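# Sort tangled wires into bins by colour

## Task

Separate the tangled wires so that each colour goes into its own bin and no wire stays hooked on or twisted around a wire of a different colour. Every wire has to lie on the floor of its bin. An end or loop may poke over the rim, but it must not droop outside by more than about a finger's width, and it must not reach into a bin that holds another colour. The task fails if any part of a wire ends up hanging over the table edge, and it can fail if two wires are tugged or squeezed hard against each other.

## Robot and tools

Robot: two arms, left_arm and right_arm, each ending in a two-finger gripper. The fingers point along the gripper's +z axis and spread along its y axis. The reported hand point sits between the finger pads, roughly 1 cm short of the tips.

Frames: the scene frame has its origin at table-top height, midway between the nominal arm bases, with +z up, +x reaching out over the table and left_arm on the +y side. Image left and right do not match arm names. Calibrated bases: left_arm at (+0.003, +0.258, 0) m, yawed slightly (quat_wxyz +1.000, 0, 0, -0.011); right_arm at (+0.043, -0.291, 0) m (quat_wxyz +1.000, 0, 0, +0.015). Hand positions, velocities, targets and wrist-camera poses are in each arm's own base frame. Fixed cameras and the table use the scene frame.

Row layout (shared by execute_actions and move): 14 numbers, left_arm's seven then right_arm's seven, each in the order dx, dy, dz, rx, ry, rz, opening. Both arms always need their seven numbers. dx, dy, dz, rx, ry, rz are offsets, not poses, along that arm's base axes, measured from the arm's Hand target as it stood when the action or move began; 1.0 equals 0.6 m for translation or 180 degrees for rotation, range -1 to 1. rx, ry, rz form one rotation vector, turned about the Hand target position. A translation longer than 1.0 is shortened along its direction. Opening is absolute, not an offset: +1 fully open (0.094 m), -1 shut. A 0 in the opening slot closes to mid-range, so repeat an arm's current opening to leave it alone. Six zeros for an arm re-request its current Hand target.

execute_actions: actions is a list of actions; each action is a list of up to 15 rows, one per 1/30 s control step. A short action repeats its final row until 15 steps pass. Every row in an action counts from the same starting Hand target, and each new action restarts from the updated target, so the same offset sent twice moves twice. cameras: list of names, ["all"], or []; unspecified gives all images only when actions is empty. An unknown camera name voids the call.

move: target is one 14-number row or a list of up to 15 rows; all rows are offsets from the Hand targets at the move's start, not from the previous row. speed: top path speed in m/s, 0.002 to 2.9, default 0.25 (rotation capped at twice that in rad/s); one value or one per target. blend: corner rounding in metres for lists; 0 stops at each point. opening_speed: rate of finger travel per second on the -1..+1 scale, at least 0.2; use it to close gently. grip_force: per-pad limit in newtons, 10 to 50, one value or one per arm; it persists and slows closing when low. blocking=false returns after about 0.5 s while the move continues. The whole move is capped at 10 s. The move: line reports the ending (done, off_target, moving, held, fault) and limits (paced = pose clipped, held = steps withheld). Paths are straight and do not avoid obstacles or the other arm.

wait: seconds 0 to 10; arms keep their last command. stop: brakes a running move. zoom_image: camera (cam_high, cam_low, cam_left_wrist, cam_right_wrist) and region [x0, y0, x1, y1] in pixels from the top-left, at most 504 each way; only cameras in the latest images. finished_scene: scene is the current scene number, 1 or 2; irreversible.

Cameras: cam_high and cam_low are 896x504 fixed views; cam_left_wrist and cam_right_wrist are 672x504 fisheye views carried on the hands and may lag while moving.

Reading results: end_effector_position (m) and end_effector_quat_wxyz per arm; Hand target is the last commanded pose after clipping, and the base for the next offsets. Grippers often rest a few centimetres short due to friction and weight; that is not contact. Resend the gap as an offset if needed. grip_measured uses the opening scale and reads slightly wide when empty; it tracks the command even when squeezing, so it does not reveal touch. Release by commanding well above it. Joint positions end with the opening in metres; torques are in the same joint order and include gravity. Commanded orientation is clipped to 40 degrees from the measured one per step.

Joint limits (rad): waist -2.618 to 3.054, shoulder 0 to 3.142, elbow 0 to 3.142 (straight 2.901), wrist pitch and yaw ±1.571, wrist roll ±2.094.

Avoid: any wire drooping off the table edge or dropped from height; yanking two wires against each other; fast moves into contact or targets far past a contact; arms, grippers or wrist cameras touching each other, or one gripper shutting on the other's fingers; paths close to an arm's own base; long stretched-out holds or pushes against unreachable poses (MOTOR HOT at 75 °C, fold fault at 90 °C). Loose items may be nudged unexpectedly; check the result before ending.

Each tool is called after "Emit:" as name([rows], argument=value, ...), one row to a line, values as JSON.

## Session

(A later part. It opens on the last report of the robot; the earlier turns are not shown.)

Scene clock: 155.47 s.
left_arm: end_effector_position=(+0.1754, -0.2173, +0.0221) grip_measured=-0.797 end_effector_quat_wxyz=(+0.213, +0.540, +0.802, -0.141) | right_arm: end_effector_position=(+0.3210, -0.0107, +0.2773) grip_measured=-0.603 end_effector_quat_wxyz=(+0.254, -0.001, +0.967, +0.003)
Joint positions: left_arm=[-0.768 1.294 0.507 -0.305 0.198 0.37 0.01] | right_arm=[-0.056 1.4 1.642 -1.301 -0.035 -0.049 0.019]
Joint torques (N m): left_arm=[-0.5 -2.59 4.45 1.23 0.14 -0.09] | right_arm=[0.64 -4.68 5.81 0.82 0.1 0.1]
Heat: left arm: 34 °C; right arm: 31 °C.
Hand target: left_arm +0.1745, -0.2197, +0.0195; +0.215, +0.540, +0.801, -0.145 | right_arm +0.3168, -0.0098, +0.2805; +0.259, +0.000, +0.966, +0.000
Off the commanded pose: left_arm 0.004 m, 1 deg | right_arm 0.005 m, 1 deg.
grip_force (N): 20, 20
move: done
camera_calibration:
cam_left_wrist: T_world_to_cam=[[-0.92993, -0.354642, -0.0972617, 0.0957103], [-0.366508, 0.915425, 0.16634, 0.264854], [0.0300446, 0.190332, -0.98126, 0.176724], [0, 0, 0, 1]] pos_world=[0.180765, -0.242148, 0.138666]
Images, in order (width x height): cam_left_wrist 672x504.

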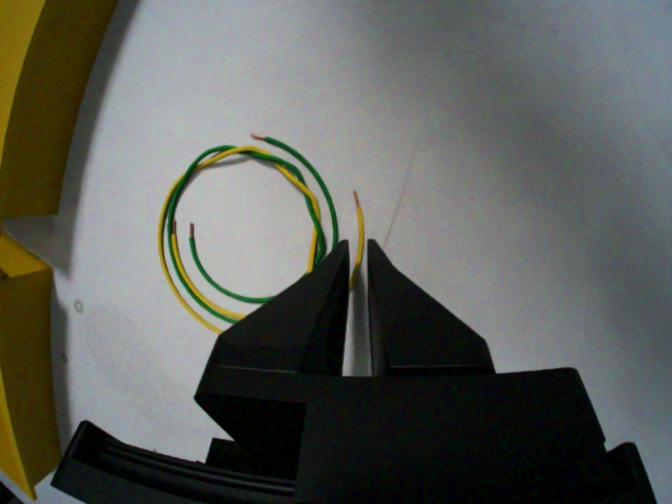

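Emit:
move(target=[0.0018,-0.0047,-0.029,0,0,0,-0.86,0,0,0,0,0,0,-0.6], speed=0.03, cameras=["cam_left_wrist"])

Emit:
zoom_image(camera="cam_left_wrist", region=[260, 120, 460, 270])

Scene clock: 157.00 s.
left_arm: end_effector_position=(+0.1788, -0.2228, +0.0080) grip_measured=-0.857 end_effector_quat_wxyz=(+0.218, +0.540, +0.800, -0.143) | right_arm: end_effector_position=(+0.3210, -0.0107, +0.2773) grip_measured=-0.603 end_effector_quat_wxyz=(+0.254, -0.001, +0.967, +0.003)
Joint positions: left_arm=[-0.774 1.36 0.477 -0.195 0.198 0.364 0.007] | right_arm=[-0.056 1.4 1.642 -1.301 -0.035 -0.049 0.019]
Joint torques (N m): left_arm=[-0.49 -2.62 3.78 1.23 0.12 -0.08] | right_arm=[0.62 -4.66 5.79 0.82 0.1 0.09]
Heat: left arm: 34 °C; right arm: 31 °C.
Hand target: left_arm +0.1756, -0.2226, +0.0021; +0.215, +0.540, +0.801, -0.145 | right_arm +0.3168, -0.0098, +0.2805; +0.259, +0.000, +0.966, +0.000
Off the commanded pose: left_arm 0.007 m, 0 deg | right_arm 0.005 m, 1 deg.
grip_force (N): 20, 20
move: done
camera_calibration:
cam_left_wrist: T_world_to_cam=[[-0.929541, -0.354636, -0.100927, 0.0953622], [-0.36675, 0.917511, 0.153844, 0.27407], [0.0380434, 0.180019, -0.982927, 0.160041], [0, 0, 0, 1]] pos_world=[0.18307, -0.246454, 0.124769]
Images, in order (width x height): cam_left_wrist 672x504.

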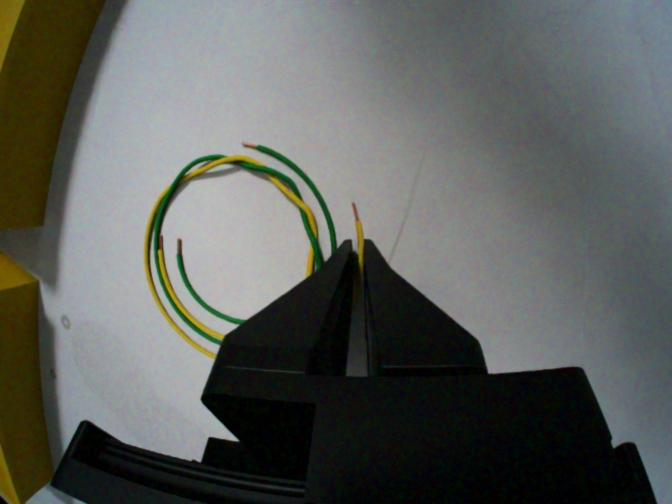

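Scaled by 2.520 from the camera's 672x504 image, which has a finer 960x720 frame.

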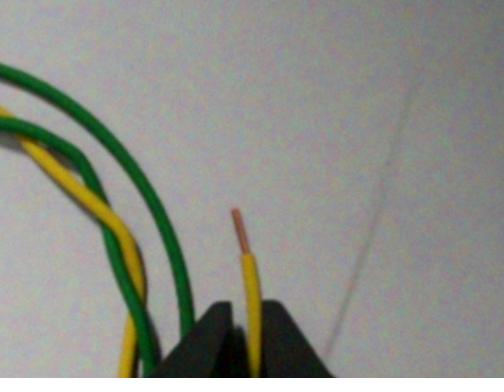

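Emit:
move(target=[0,0,0,0,0,0,-1,0,0,0,0,0,0,-0.6], opening_speed=0.3, cameras=["cam_left_wrist"])

Emit:
zoom_image(camera="cam_left_wrist", region=[260, 120, 460, 270])

Scene clock: 157.83 s.
left_arm: end_effector_position=(+0.1791, -0.2232, +0.0080) grip_measured=-0.945 end_effector_quat_wxyz=(+0.220, +0.540, +0.799, -0.143) | right_arm: end_effector_position=(+0.3210, -0.0107, +0.2773) grip_measured=-0.603 end_effector_quat_wxyz=(+0.254, -0.001, +0.967, +0.003)
Joint positions: left_arm=[-0.774 1.36 0.475 -0.189 0.198 0.364 0.003] | right_arm=[-0.056 1.4 1.642 -1.301 -0.035 -0.049 0.019]
Joint torques (N m): left_arm=[-0.49 -2.62 3.9 1.17 0.12 -0.08] | right_arm=[0.64 -4.68 5.82 0.81 0.08 0.09]
Heat: left arm: 34 °C; right arm: 31 °C.
Hand target: left_arm +0.1755, -0.2225, +0.0020; +0.215, +0.540, +0.801, -0.145 | right_arm +0.3168, -0.0098, +0.2805; +0.259, +0.000, +0.966, +0.000
Off the commanded pose: left_arm 0.007 m, 1 deg | right_arm 0.005 m, 1 deg.
grip_force (N): 20, 20
move: done
camera_calibration:
cam_left_wrist: T_world_to_cam=[[-0.929265, -0.354905, -0.102511, 0.0955118], [-0.367159, 0.917931, 0.150324, 0.274803], [0.0407476, 0.177329, -0.983308, 0.159044], [0, 0, 0, 1]] pos_world=[0.183172, -0.246556, 0.12487]
Images, in order (width x height): cam_left_wrist 672x504.

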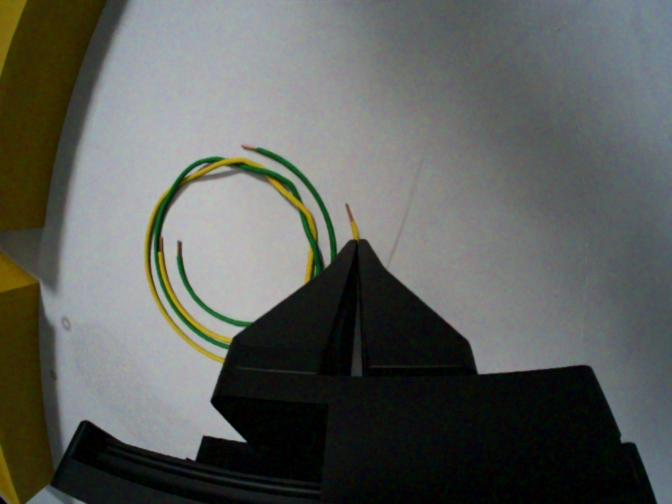

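Scaled by 2.520 from the camera's 672x504 image, which has a finer 960x720 frame.

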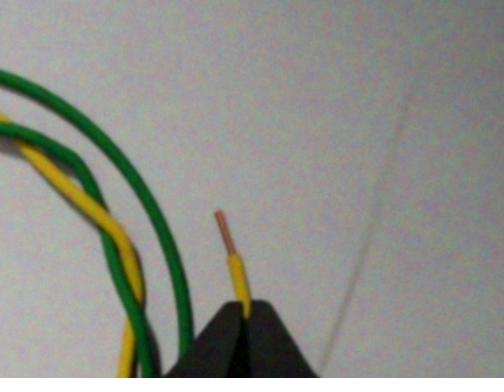

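Emit:
move(target=[0,0,0.07,0,0,0,-1,0,0,0,0,0,0,-0.6], speed=0.04)

Emit:
move(target=[0,0,0.15,0,0,0,-1,0,0,0,0,0,0,-0.6], speed=0.05, cameras=["cam_left_wrist","cam_low"])

Scene clock: 159.63 s.
left_arm: end_effector_position=(+0.1701, -0.2144, +0.0284) grip_measured=-0.948 end_effector_quat_wxyz=(+0.196, +0.541, +0.806, -0.139) | right_arm: end_effector_position=(+0.3210, -0.0107, +0.2773) grip_measured=-0.603 end_effector_quat_wxyz=(+0.254, -0.001, +0.967, +0.003)
Joint positions: left_arm=[-0.774 1.276 0.541 -0.39 0.198 0.364 0.002] | right_arm=[-0.056 1.4 1.642 -1.301 -0.035 -0.049 0.019]
Joint torques (N m): left_arm=[-0.51 -5.24 8.08 0.78 0.12 -0.08] | right_arm=[0.64 -4.67 5.81 0.81 0.1 0.08]
Heat: left arm: 34 °C; right arm: 31 °C.
Hand target: left_arm +0.1756, -0.2226, +0.0441; +0.215, +0.540, +0.801, -0.145 | right_arm +0.3168, -0.0098, +0.2805; +0.259, +0.000, +0.966, +0.000
Off the commanded pose: left_arm 0.018 m, 2 deg | right_arm 0.005 m, 1 deg.
grip_force (N): 20, 20
move: off_target (left_arm)

Scene clock: 162.10 s.
left_arm: end_effector_position=(+0.1734, -0.2176, +0.1168) grip_measured=-0.948 end_effector_quat_wxyz=(+0.195, +0.541, +0.806, -0.139) | right_arm: end_effector_position=(+0.3210, -0.0107, +0.2773) grip_measured=-0.603 end_effector_quat_wxyz=(+0.254, -0.001, +0.967, +0.003)
Joint positions: left_arm=[-0.774 1.178 0.848 -0.798 0.198 0.363 0.002] | right_arm=[-0.056 1.4 1.642 -1.301 -0.035 -0.049 0.019]
Joint torques (N m): left_arm=[-0.5 -4.83 8.8 0.77 0.13 -0.07] | right_arm=[0.64 -4.68 5.79 0.82 0.1 0.09]
Heat: left arm: 33 °C; right arm: 31 °C.
Hand target: left_arm +0.1755, -0.2226, +0.1340; +0.215, +0.540, +0.801, -0.145 | right_arm +0.3168, -0.0098, +0.2805; +0.259, +0.000, +0.966, +0.000
Off the commanded pose: left_arm 0.018 m, 3 deg | right_arm 0.005 m, 1 deg.
grip_force (N): 20, 20
move: off_target (left_arm)
camera_calibration:
cam_left_wrist: T_world_to_cam=[[-0.932428, -0.352464, -0.079664, 0.101643], [-0.361346, 0.91107, 0.198447, 0.243003], [0.00263383, 0.213824, -0.976869, 0.27904], [0, 0, 0, 1]] pos_world=[0.181848, -0.245232, 0.232459]
Images, in order (width x height): cam_low 896x504, cam_left_wrist 672x504.

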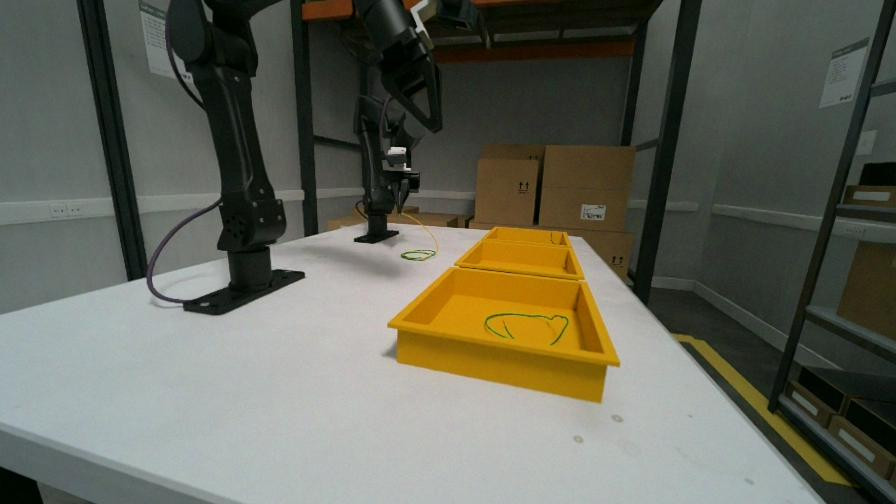

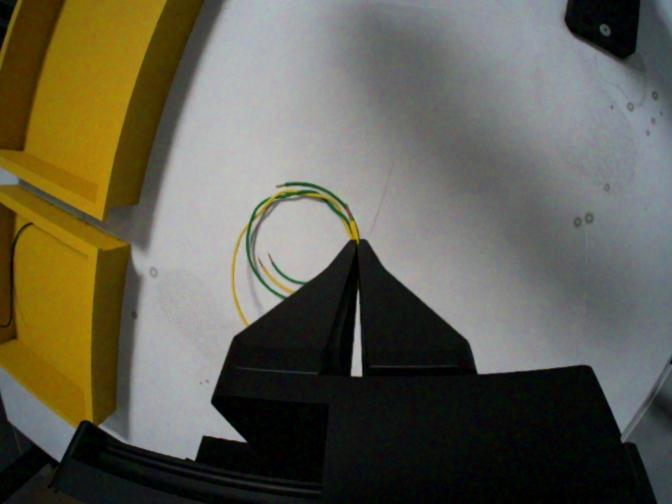

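Emit:
move(target=[0,0,0.17,0,0,0,-1,0,0,0,0,0,0,-0.6], speed=0.05)

Emit:
move(target=[0.06,0,0.17,0,0,0.3778,-1,0,0,0,0,0,0,-0.6], speed=0.07, cameras=["cam_left_wrist","cam_low","cam_high"])

Scene clock: 165.00 s.
left_arm: end_effector_position=(+0.1754, -0.2196, +0.2271) grip_measured=-0.948 end_effector_quat_wxyz=(+0.209, +0.540, +0.803, -0.141) | right_arm: end_effector_position=(+0.3210, -0.0107, +0.2773) grip_measured=-0.603 end_effector_quat_wxyz=(+0.254, -0.001, +0.967, +0.003)
Joint positions: left_arm=[-0.774 1.213 1.3 -1.184 0.198 0.363 0.002] | right_arm=[-0.056 1.4 1.642 -1.301 -0.035 -0.049 0.019]
Joint torques (N m): left_arm=[-0.51 -2.36 8.4 0.8 0.12 -0.08] | right_arm=[0.58 -4.67 5.82 0.82 0.1 0.09]
Heat: left arm: 33 °C; right arm: 31 °C.
Hand target: left_arm +0.1755, -0.2226, +0.2360; +0.215, +0.540, +0.801, -0.145 | right_arm +0.3168, -0.0098, +0.2805; +0.259, +0.000, +0.966, +0.000
Off the commanded pose: left_arm 0.009 m, 1 deg | right_arm 0.005 m, 1 deg.
grip_force (N): 20, 20
move: done

Scene clock: 174.03 s.
left_arm: end_effector_position=(+0.2100, -0.2233, +0.3313) grip_measured=-0.948 end_effector_quat_wxyz=(+0.296, +0.021, +0.953, -0.067) | right_arm: end_effector_position=(+0.3210, -0.0107, +0.2773) grip_measured=-0.603 end_effector_quat_wxyz=(+0.254, -0.001, +0.967, +0.003)
Joint positions: left_arm=[-1.073 1.498 1.944 -1.571 -0.441 -0.928 0.002] | right_arm=[-0.056 1.4 1.642 -1.301 -0.035 -0.049 0.019]
Joint torques (N m): left_arm=[-0.47 -3.62 7.09 0.73 -0.41 -0.09] | right_arm=[0.62 -4.67 5.79 0.82 0.09 0.08]
Heat: left arm: 32 °C; right arm: 31 °C.
Hand target: left_arm +0.2115, -0.2225, +0.3381; +0.259, +0.000, +0.966, +0.000 | right_arm +0.3168, -0.0098, +0.2805; +0.259, +0.000, +0.966, +0.000
Off the commanded pose: left_arm 0.007 m, 9 deg | right_arm 0.005 m, 1 deg.
joint sent to its limit (left arm) — joint 4 (wrist pitch), lower limit. The joint targets are off in orientation, not in position.
grip_force (N): 20, 20
move: off_target (left_arm)
camera_calibration:
cam_left_wrist: T_world_to_cam=[[-0.0918954, -0.995566, 0.020079, -0.202187], [-0.992875, 0.0931458, 0.0743165, 0.210009], [-0.0758573, -0.0131066, -0.997033, 0.46216], [0, 0, 0, 1]] pos_world=[0.22499, -0.214794, 0.449241]
Images, in order (width x height): cam_high 896x504, cam_low 896x504, cam_left_wrist 672x504.

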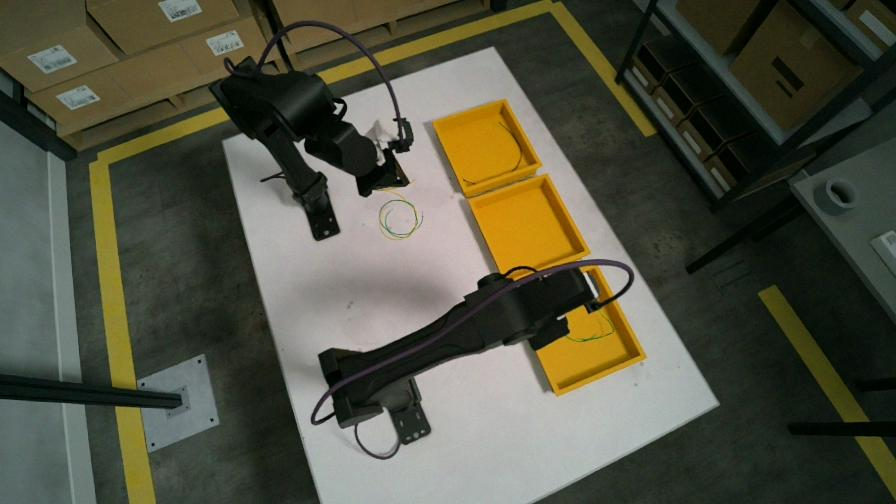

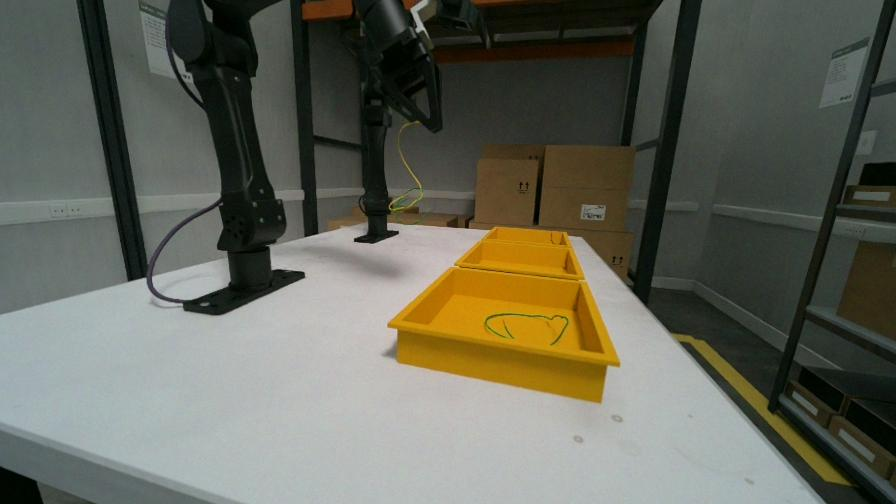

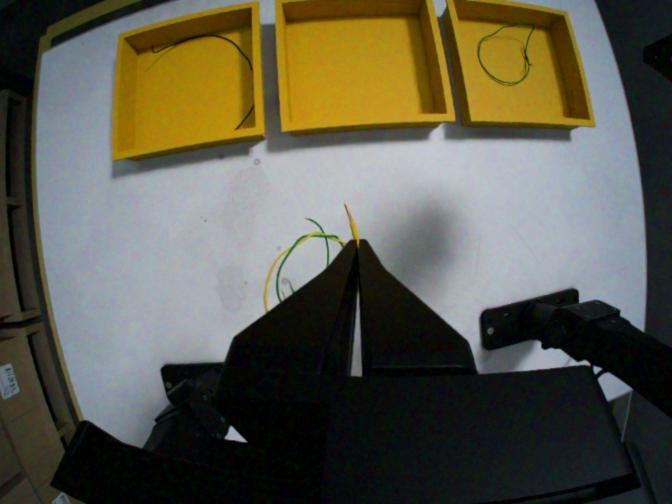

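Emit:
move(target=[0.104,0.0375,0.103,0,-0.1667,0,-1,0,0,0,0,0,0,-0.6], speed=0.08)

Scene clock: 177.63 s.
left_arm: end_effector_position=(+0.2736, -0.2092, +0.3891) grip_measured=-0.948 end_effector_quat_wxyz=(+0.484, +0.013, +0.875, +0.005) | right_arm: end_effector_position=(+0.3210, -0.0107, +0.2773) grip_measured=-0.603 end_effector_quat_wxyz=(+0.254, -0.001, +0.967, +0.003)
Joint positions: left_arm=[-1.05 1.498 1.935 -1.334 -0.823 -0.718 0.002] | right_arm=[-0.056 1.4 1.642 -1.301 -0.035 -0.049 0.019]
Joint torques (N m): left_arm=[0.47 -7.25 3.85 1.34 -0.49 0.08] | right_arm=[0.62 -4.67 5.81 0.81 0.09 0.08]
Heat: left arm: 32 °C; right arm: 31 °C.
Hand target: left_arm +0.2739, -0.2000, +0.3999; +0.501, +0.000, +0.866, +0.000 | right_arm +0.3168, -0.0098, +0.2805; +0.259, +0.000, +0.966, +0.000
Off the commanded pose: left_arm 0.014 m, 3 deg | right_arm 0.005 m, 1 deg.
grip_force (N): 20, 20
move: off_target (left_arm)

Emit:
move(target=[0,0,0,0,0,0,-1,-0.1347,0.2313,-0.1008,0.2689,-0.3836,0.3204,-0.5], speed=0.1, cameras=["all"])

Scene clock: 187.27 s.
left_arm: end_effector_position=(+0.2737, -0.2094, +0.3893) grip_measured=-0.948 end_effector_quat_wxyz=(+0.484, +0.013, +0.875, +0.005) | right_arm: end_effector_position=(+0.2411, +0.1269, +0.2111) grip_measured=-0.503 end_effector_quat_wxyz=(+0.605, -0.314, +0.597, +0.424)
Joint positions: left_arm=[-1.05 1.498 1.935 -1.332 -0.823 -0.717 0.002] | right_arm=[-0.209 1.264 0.116 1.483 -1.289 0.45 0.023]
Joint torques (N m): left_arm=[0.49 -7.27 3.82 1.33 -0.51 0.07] | right_arm=[0.73 -0.99 4.72 1.98 0.21 -0.11]
Heat: left arm: 31 °C; right arm: 32 °C.
Hand target: left_arm +0.2739, -0.2001, +0.3999; +0.501, +0.000, +0.866, +0.000 | right_arm +0.2360, +0.1289, +0.2201; +0.671, -0.329, +0.470, +0.470
Off the commanded pose: left_arm 0.014 m, 3 deg | right_arm 0.010 m, 17 deg.
joint sent to its limit (right arm) — joint 4 (wrist pitch), upper limit. The joint targets are off in orientation, not in position.
grip_force (N): 20, 20
move: off_target (left_arm, right_arm)
camera_calibration:
cam_left_wrist: T_world_to_cam=[[0.00847653, -0.99357, -0.112904, -0.158991], [-0.946203, 0.0285533, -0.322313, 0.395758], [0.323464, 0.109562, -0.939876, 0.419207], [0, 0, 0, 1]] pos_world=[0.240216, -0.215198, 0.50361]
cam_right_wrist: T_world_to_cam=[[0.9011, -0.383848, -0.20169, -0.118217], [-0.372022, -0.445438, -0.814361, 0.324834], [0.22275, 0.808855, -0.544184, 0.0804864], [0, 0, 0, 1]] pos_world=[0.209442, 0.0342143, 0.284488]

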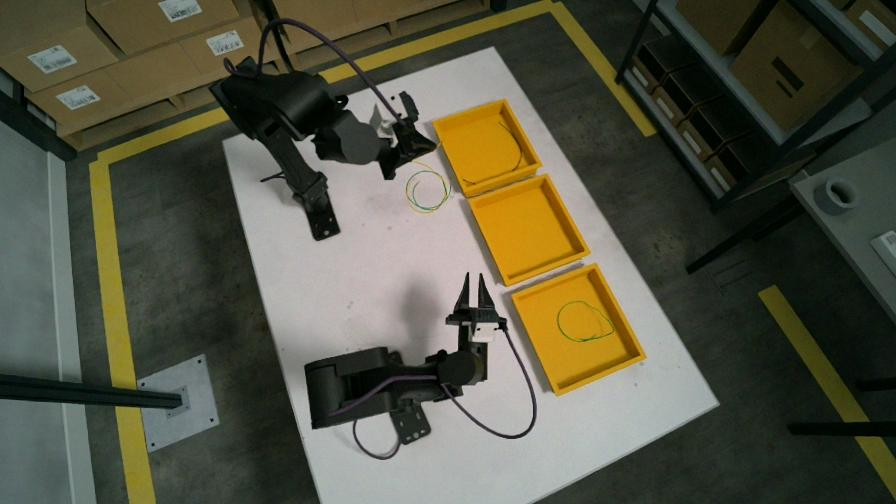

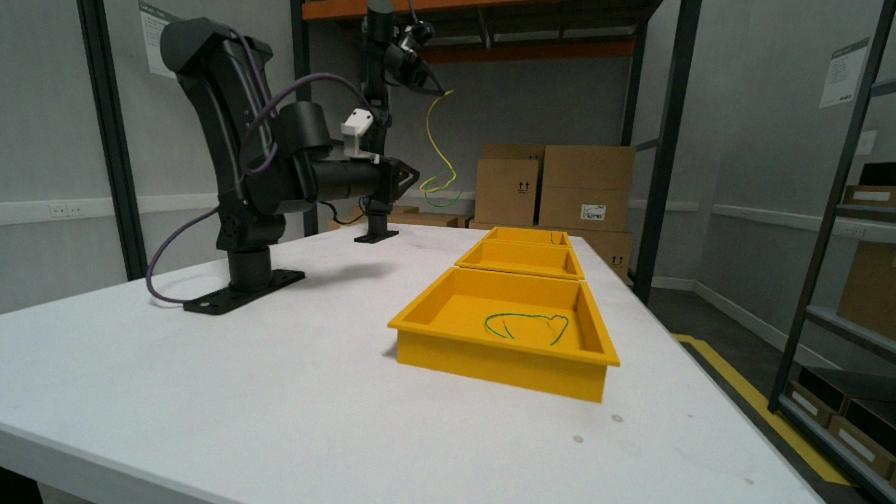

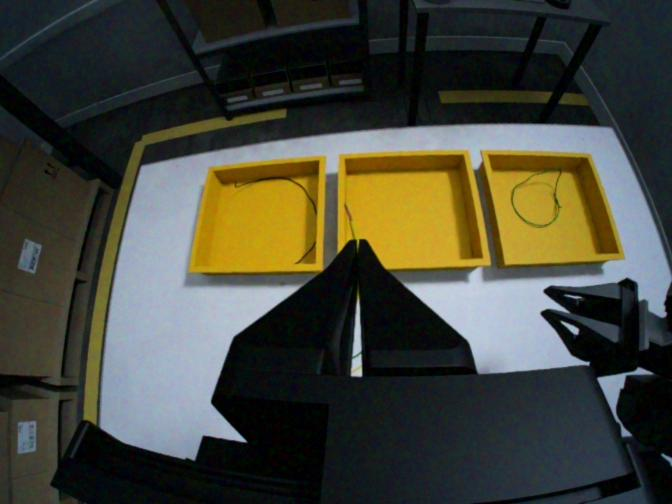

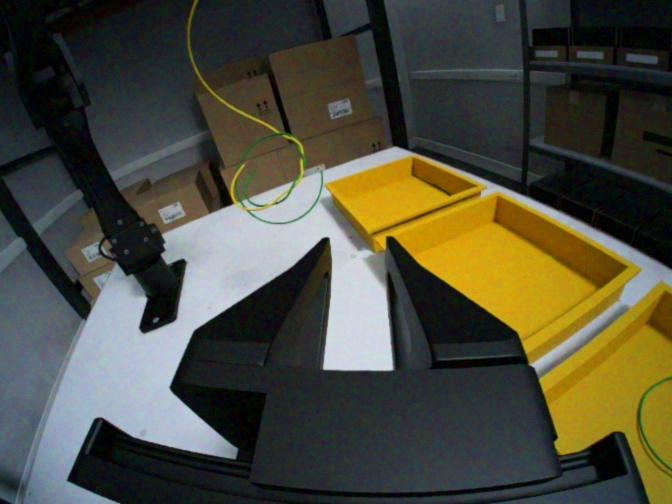

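Emit:
zoom_image(camera="cam_right_wrist", region=[150, 80, 390, 260])

Emit:
zoom_image(camera="cam_low", region=[380, 70, 500, 230])

Emit:
zoom_image(camera="cam_high", region=[370, 120, 490, 240])

Scaled by 2.100 from the camera's 672x504 image, which has a finer 960x720 frame.

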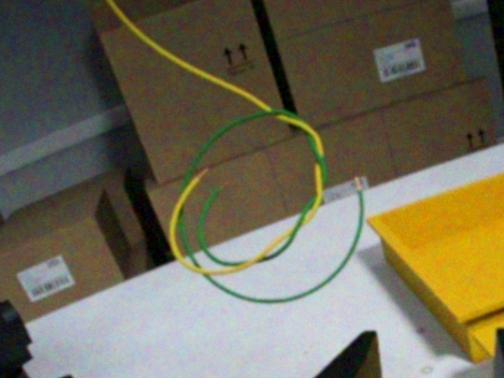

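Scaled by 3.150.

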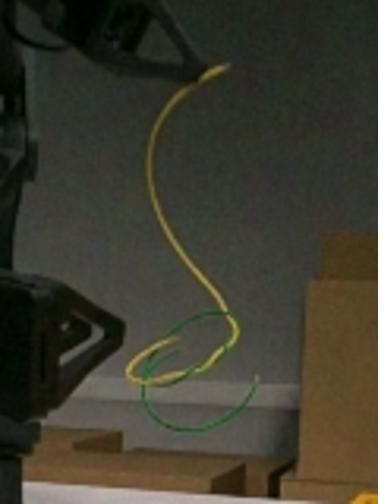

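Scaled by 4.200.

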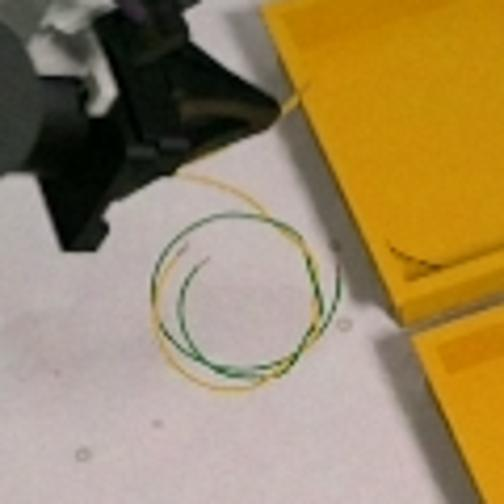

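Emit:
move(target=[0,0,0,0,0,0,-1,-0.03,0.102,-0.05,-0.0558,0.288,0.1511,-0.5], speed=0.1, cameras=["cam_right_wrist","cam_high","cam_low"])

Emit:
zoom_image(camera="cam_right_wrist", region=[220, 80, 460, 260])

Scene clock: 195.43 s.
left_arm: end_effector_position=(+0.2737, -0.2094, +0.3893) grip_measured=-0.948 end_effector_quat_wxyz=(+0.484, +0.013, +0.875, +0.005) | right_arm: end_effector_position=(+0.2148, +0.1881, +0.1803) grip_measured=-0.503 end_effector_quat_wxyz=(+0.231, -0.222, +0.675, +0.665)
Joint positions: left_arm=[-1.05 1.498 1.935 -1.332 -0.823 -0.717 0.002] | right_arm=[0.032 1.371 0.327 0.85 -1.52 0.724 0.023]
Joint torques (N m): left_arm=[0.49 -7.27 3.82 1.33 -0.51 0.07] | right_arm=[0.7 -2.11 8.2 1.18 -0.19 -0.03]
Heat: left arm: 32 °C; right arm: 32 °C.
Hand target: left_arm +0.2739, -0.2001, +0.3999; +0.501, +0.000, +0.866, +0.000 | right_arm +0.2179, +0.1902, +0.1900; +0.245, -0.245, +0.663, +0.663
Off the commanded pose: left_arm 0.014 m, 3 deg | right_arm 0.010 m, 3 deg.
grip_force (N): 20, 20
move: off_target (left_arm, right_arm)
camera_calibration:
cam_right_wrist: T_world_to_cam=[[0.539594, 0.0352815, -0.841186, 0.0369833], [-0.640324, -0.631515, -0.437235, 0.341722], [-0.546648, 0.77456, -0.31817, 0.151053], [0, 0, 0, 1]] pos_world=[0.281429, 0.0974979, 0.228583]
Images, in order (width x height): cam_high 896x504, cam_low 896x504, cam_right_wrist 672x504.

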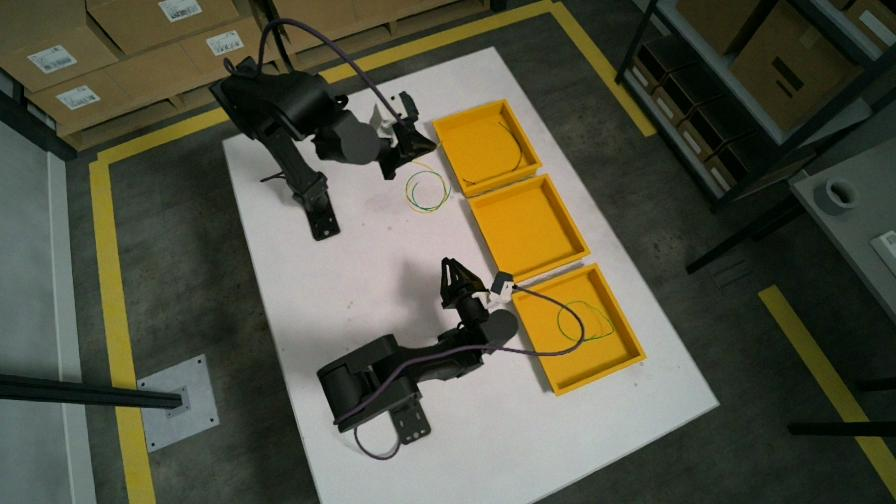

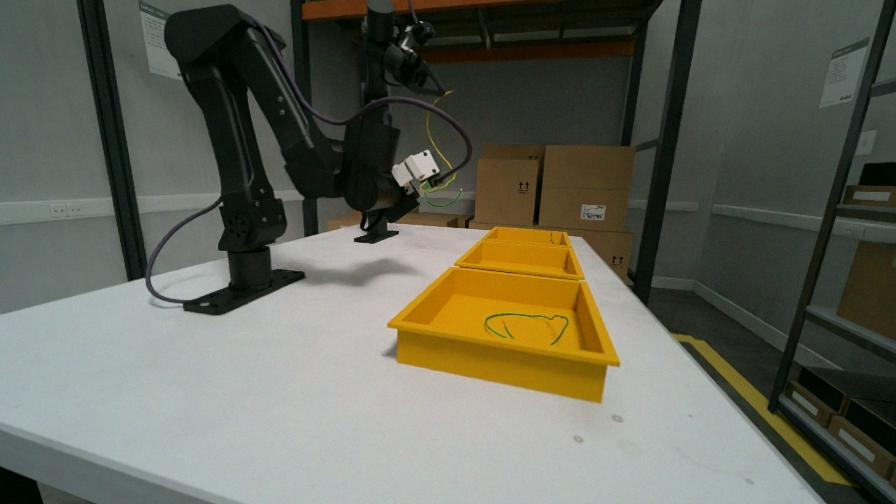

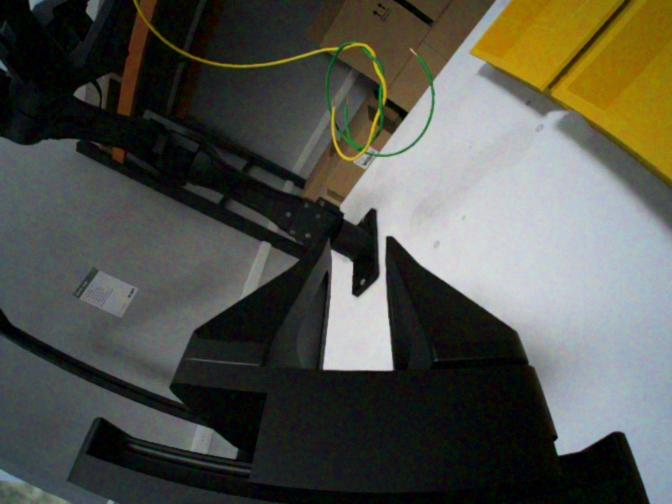

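Scaled by 2.100 from the camera's 672x504 image, which has a finer 960x720 frame.

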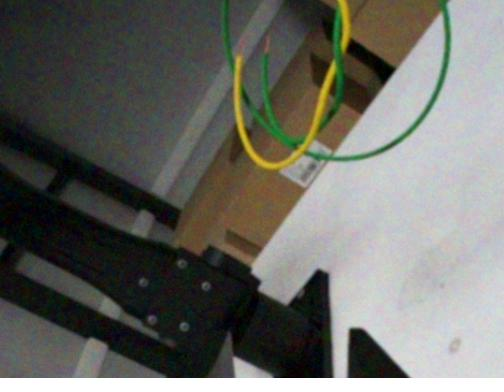

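Emit:
move(target=[0,0,0,0,0,0,-1,-0.009,0.2,0.005,0,0,0,-0.7], speed=0.1, cameras=["cam_right_wrist","cam_high"])

Emit:
zoom_image(camera="cam_right_wrist", region=[220, 80, 460, 260])

Scene clock: 197.83 s.
left_arm: end_effector_position=(+0.2737, -0.2094, +0.3893) grip_measured=-0.948 end_effector_quat_wxyz=(+0.484, +0.013, +0.875, +0.005) | right_arm: end_effector_position=(+0.2057, +0.3046, +0.1785) grip_measured=-0.697 end_effector_quat_wxyz=(+0.219, -0.232, +0.680, +0.660)
Joint positions: left_arm=[-1.05 1.498 1.935 -1.332 -0.823 -0.717 0.002] | right_arm=[0.536 1.533 0.416 1.054 -1.042 0.867 0.014]
Joint torques (N m): left_arm=[0.49 -7.27 3.82 1.33 -0.51 0.07] | right_arm=[0.61 -3.22 8.31 1.61 0.12 -0.03]
Heat: left arm: 32 °C; right arm: 32 °C.
Hand target: left_arm +0.2739, -0.2001, +0.3999; +0.501, +0.000, +0.866, +0.000 | right_arm +0.2126, +0.3101, +0.1930; +0.245, -0.245, +0.663, +0.663
Off the commanded pose: left_arm 0.014 m, 3 deg | right_arm 0.017 m, 4 deg.
grip_force (N): 20, 20
move: off_target (left_arm, right_arm)
camera_calibration:
cam_right_wrist: T_world_to_cam=[[0.536555, 0.031104, -0.843292, 0.0384095], [-0.624562, -0.65738, -0.421632, 0.41057], [-0.567478, 0.752917, -0.333294, 0.0688724], [0, 0, 0, 1]] pos_world=[0.274901, 0.21685, 0.228454]
Images, in order (width x height): cam_high 896x504, cam_right_wrist 672x504.

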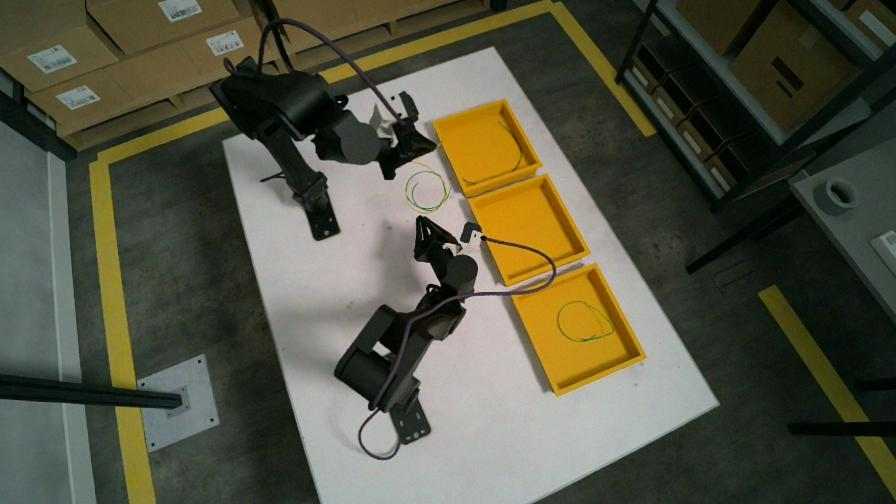

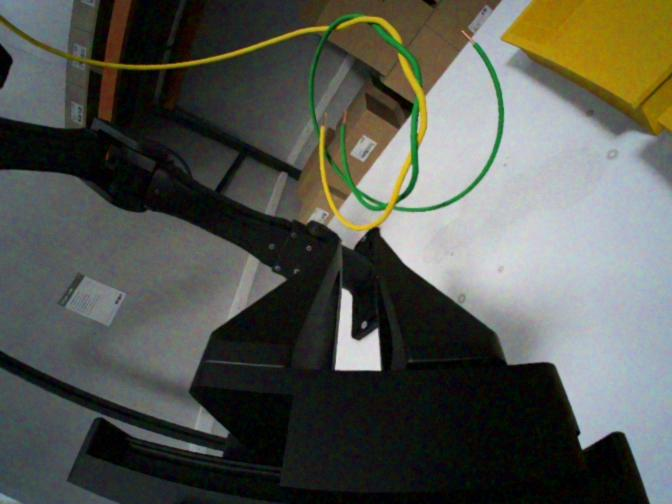

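Scaled by 2.100 from the camera's 672x504 image, which has a finer 960x720 frame.

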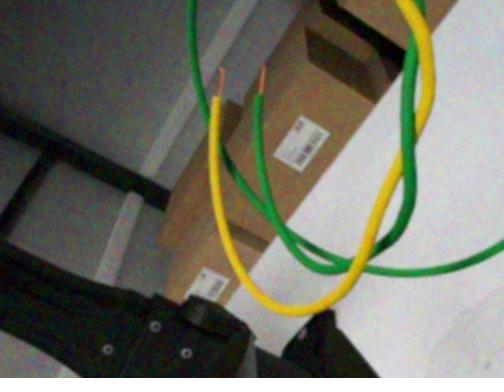

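Emit:
move([
  [0,0,0,0,0,0,-1,0.001,0,0.014,0,0,0,-0.75],
  [0,0,0,0,0,0,-1,0.001,0.06,0.014,0,0,0,-0.75],
], speed=0.05, cameras=["cam_right_wrist"])

Emit:
zoom_image(camera="cam_right_wrist", region=[220, 80, 460, 260])

Scene clock: 201.07 s.
left_arm: end_effector_position=(+0.2737, -0.2094, +0.3893) grip_measured=-0.948 end_effector_quat_wxyz=(+0.484, +0.013, +0.875, +0.005) | right_arm: end_effector_position=(+0.2069, +0.3401, +0.1889) grip_measured=-0.747 end_effector_quat_wxyz=(+0.225, -0.237, +0.675, +0.661)
Joint positions: left_arm=[-1.05 1.498 1.935 -1.332 -0.823 -0.717 0.002] | right_arm=[0.65 1.58 0.509 1.029 -0.93 0.871 0.012]
Joint torques (N m): left_arm=[0.47 -7.25 3.82 1.33 -0.51 0.07] | right_arm=[0.57 -3.77 8.64 1.4 0.09 -0.07]
Heat: left arm: 32 °C; right arm: 32 °C.
Hand target: left_arm +0.2739, -0.2001, +0.3999; +0.501, +0.000, +0.866, +0.000 | right_arm +0.2132, +0.3461, +0.2013; +0.245, -0.245, +0.663, +0.663
Off the commanded pose: left_arm 0.014 m, 3 deg | right_arm 0.015 m, 3 deg.
grip_force (N): 20, 20
move: off_target (left_arm, right_arm)
camera_calibration:
cam_right_wrist: T_world_to_cam=[[0.550039, 0.0374989, -0.834297, 0.0387891], [-0.616643, -0.655479, -0.436004, 0.439471], [-0.563214, 0.754282, -0.337415, 0.0456855], [0, 0, 0, 1]] pos_world=[0.275392, 0.25215, 0.239388]
Images, in order (width x height): cam_right_wrist 672x504.

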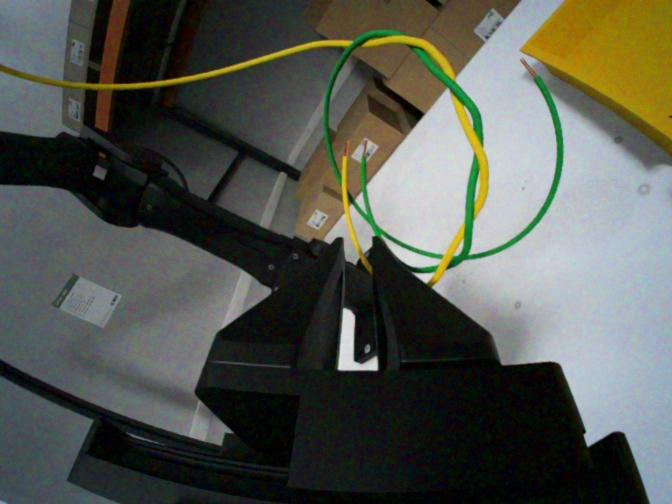

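Scaled by 2.100 from the camera's 672x504 image, which has a finer 960x720 frame.

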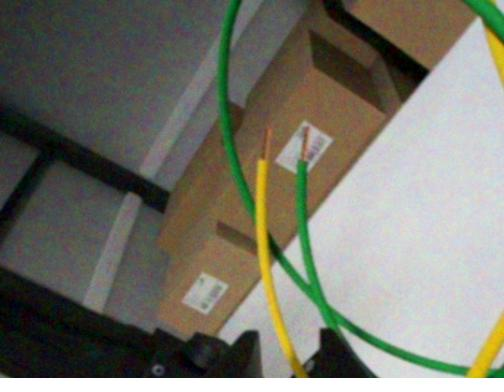

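Emit:
move([
  [0,0,0,0,0,0,-1,0.0055,0,-0.0083,0,0,0,-0.75],
  [0,0,0,0,0,0,-1,0.0045,0.06,-0.0095,0,0,0,-0.75],
], speed=0.04, cameras=["cam_right_wrist"])

Emit:
zoom_image(camera="cam_right_wrist", region=[220, 100, 460, 280])

Scene clock: 203.67 s.
left_arm: end_effector_position=(+0.2737, -0.2094, +0.3893) grip_measured=-0.948 end_effector_quat_wxyz=(+0.484, +0.013, +0.875, +0.005) | right_arm: end_effector_position=(+0.2098, +0.3753, +0.1803) grip_measured=-0.747 end_effector_quat_wxyz=(+0.221, -0.236, +0.681, +0.658)
Joint positions: left_arm=[-1.05 1.498 1.935 -1.332 -0.823 -0.717 0.002] | right_arm=[0.741 1.689 0.599 1.034 -0.839 0.871 0.012]
Joint torques (N m): left_arm=[0.49 -7.25 3.82 1.33 -0.51 0.07] | right_arm=[0.59 -4.45 8.57 1.62 0.12 -0.08]
Heat: left arm: 32 °C; right arm: 33 °C.
Hand target: left_arm +0.2739, -0.2001, +0.3999; +0.501, +0.000, +0.866, +0.000 | right_arm +0.2158, +0.3821, +0.1956; +0.245, -0.245, +0.663, +0.663
Off the commanded pose: left_arm 0.014 m, 3 deg | right_arm 0.018 m, 4 deg.
grip_force (N): 20, 20
move: off_target (left_arm, right_arm)
camera_calibration:
cam_right_wrist: T_world_to_cam=[[0.542857, 0.0269296, -0.839393, 0.035098], [-0.619959, -0.661384, -0.422163, 0.461029], [-0.56653, 0.749564, -0.342342, 0.0212331], [0, 0, 0, 1]] pos_world=[0.278795, 0.288057, 0.231359]
Images, in order (width x height): cam_right_wrist 672x504.

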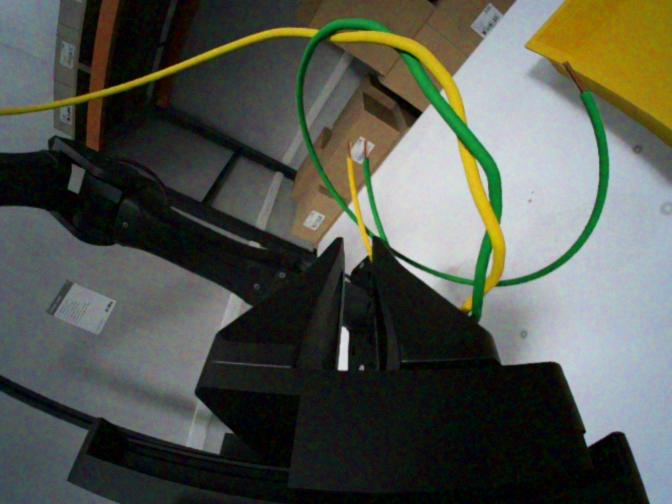

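Scaled by 2.100 from the camera's 672x504 image, which has a finer 960x720 frame.

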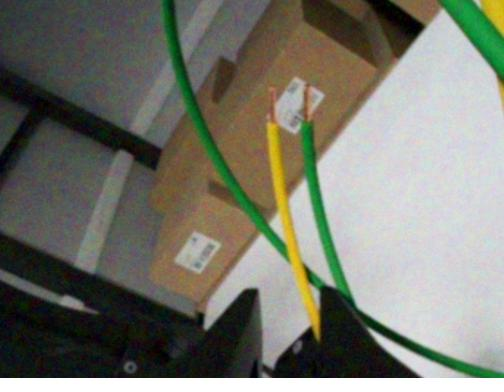

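Emit:
move([
  [0,0,0,0,0,0,-1,0,-0.1,0.004,0,0,0,-0.75],
  [0,0,0,0,0,0,-1,0,-0.32,0.01,0,0,0,-0.75],
], speed=[0.05,0.12], cameras=["cam_right_wrist","cam_high"])

Emit:
zoom_image(camera="cam_high", region=[370, 120, 490, 240])

Scene clock: 207.63 s.
left_arm: end_effector_position=(+0.2737, -0.2094, +0.3893) grip_measured=-0.948 end_effector_quat_wxyz=(+0.484, +0.013, +0.875, +0.005) | right_arm: end_effector_position=(+0.2192, +0.1921, +0.1991) grip_measured=-0.747 end_effector_quat_wxyz=(+0.237, -0.237, +0.666, +0.666)
Joint positions: left_arm=[-1.05 1.498 1.935 -1.332 -0.823 -0.717 0.002] | right_arm=[0.049 1.38 0.359 1.006 -1.522 0.871 0.012]
Joint torques (N m): left_arm=[0.47 -7.25 3.82 1.33 -0.51 0.07] | right_arm=[-0.68 -3.9 5.11 0.99 -0.1 -0.04]
Heat: left arm: 32 °C; right arm: 33 °C.
Hand target: left_arm +0.2739, -0.2001, +0.3999; +0.501, +0.000, +0.866, +0.000 | right_arm +0.2158, +0.1901, +0.2016; +0.245, -0.245, +0.663, +0.663
Off the commanded pose: left_arm 0.014 m, 3 deg | right_arm 0.005 m, 1 deg.
grip_force (N): 20, 20
move: off_target (left_arm)
camera_calibration:
cam_right_wrist: T_world_to_cam=[[0.565593, 0.0524778, -0.823013, 0.0376514], [-0.614448, -0.638819, -0.462995, 0.356199], [-0.550053, 0.767565, -0.329067, 0.160571], [0, 0, 0, 1]] pos_world=[0.285893, 0.102322, 0.248745]
Images, in order (width x height): cam_high 896x504, cam_right_wrist 672x504.

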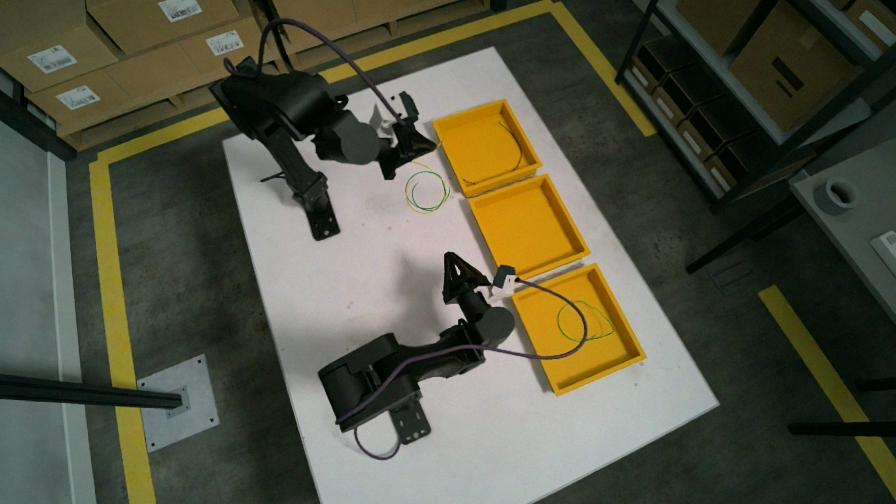

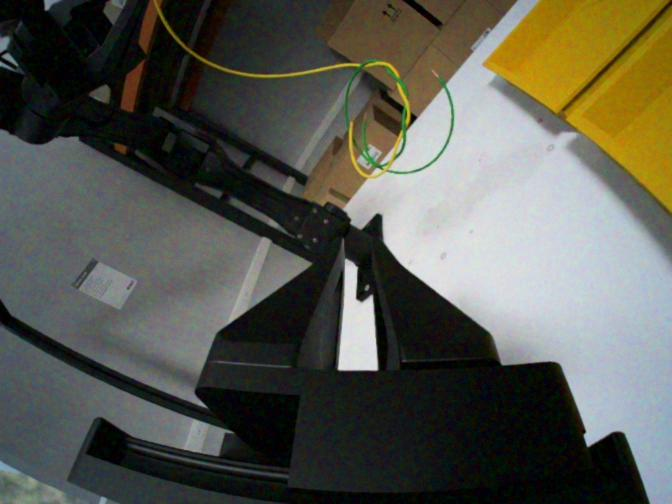

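Scaled by 4.200.

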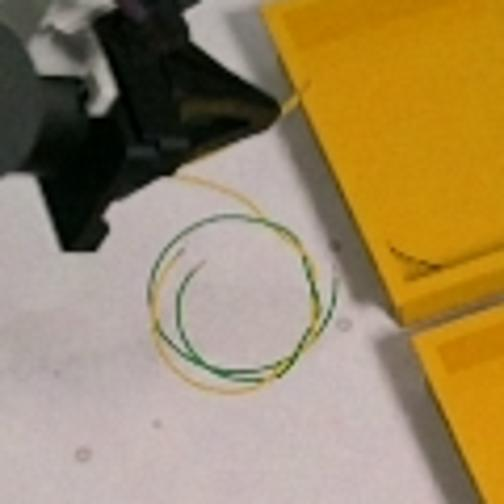

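Emit:
move(target=[0,-0.083,-0.4,0,0.1667,0,-1,0,-0.12,0.08,0,0,0,-0.75], speed=0.08, cameras=["cam_left_wrist","cam_high","cam_low"])

Emit:
zoom_image(camera="cam_high", region=[370, 140, 510, 260])

Scene clock: 211.80 s.
left_arm: end_effector_position=(+0.2698, -0.2493, +0.1641) grip_measured=-0.948 end_effector_quat_wxyz=(+0.256, +0.007, +0.967, +0.000) | right_arm: end_effector_position=(+0.2186, +0.1198, +0.2502) grip_measured=-0.747 end_effector_quat_wxyz=(+0.343, -0.133, +0.694, +0.619)
Joint positions: left_arm=[-0.945 1.619 1.4 -1.026 -0.409 -0.862 0.002] | right_arm=[-0.313 0.975 0.312 0.897 -1.567 1.109 0.012]
Joint torques (N m): left_arm=[0.42 -6.16 4.89 0.9 -0.26 -0.1] | right_arm=[-0.66 -1.43 6.08 0.86 0.1 -0.01]
Heat: left arm: 32 °C; right arm: 32 °C.
Hand target: left_arm +0.2739, -0.2498, +0.1599; +0.259, +0.000, +0.966, +0.000 | right_arm +0.2158, +0.1181, +0.2497; +0.245, -0.246, +0.663, +0.663
Off the commanded pose: left_arm 0.006 m, 1 deg | right_arm 0.003 m, 18 deg.
joint sent to its limit (right arm) — joint 5 (wrist yaw), lower limit. The joint targets are off in orientation, not in position.
grip_force (N): 20, 20
move: off_target (right_arm)
camera_calibration:
cam_left_wrist: T_world_to_cam=[[-0.0352644, -0.994674, -0.0968509, -0.215082], [-0.98608, 0.0188747, 0.165195, 0.249005], [-0.162487, 0.101328, -0.981494, 0.34899], [0, 0, 0, 1]] pos_world=[0.294661, -0.253998, 0.280566]
Images, in order (width x height): cam_high 896x504, cam_low 896x504, cam_left_wrist 672x504.

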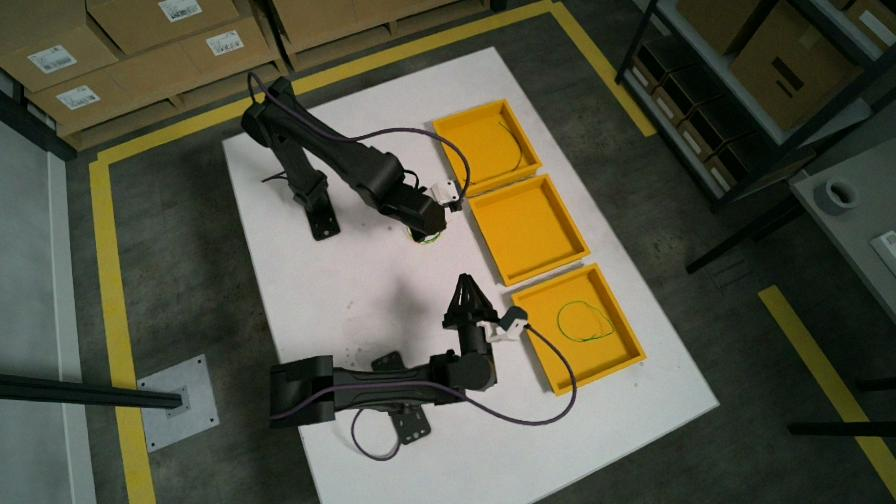

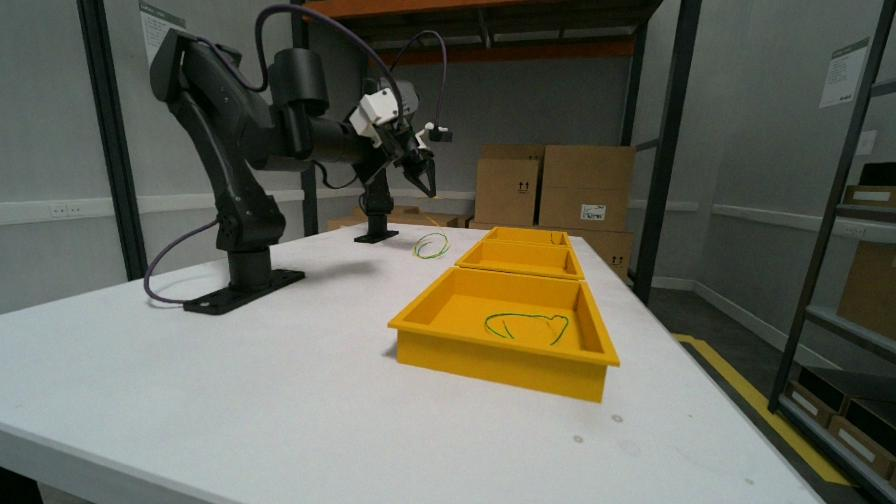

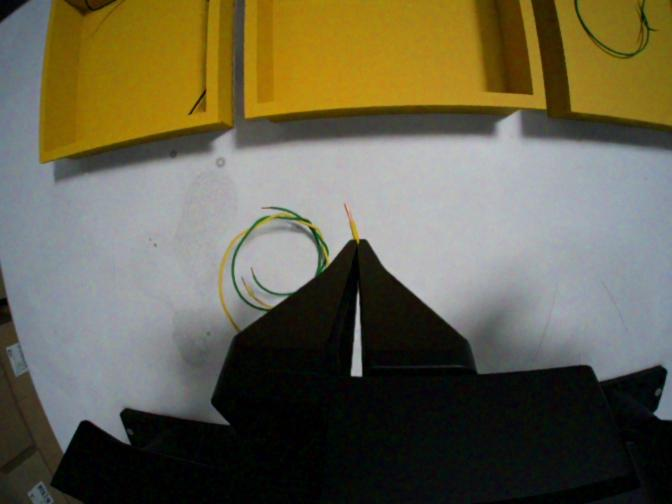

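Scaled by 3.600.

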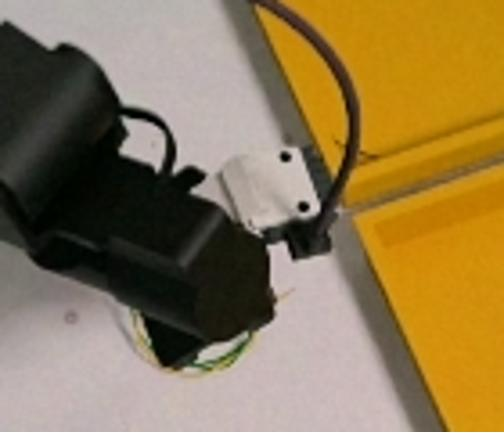

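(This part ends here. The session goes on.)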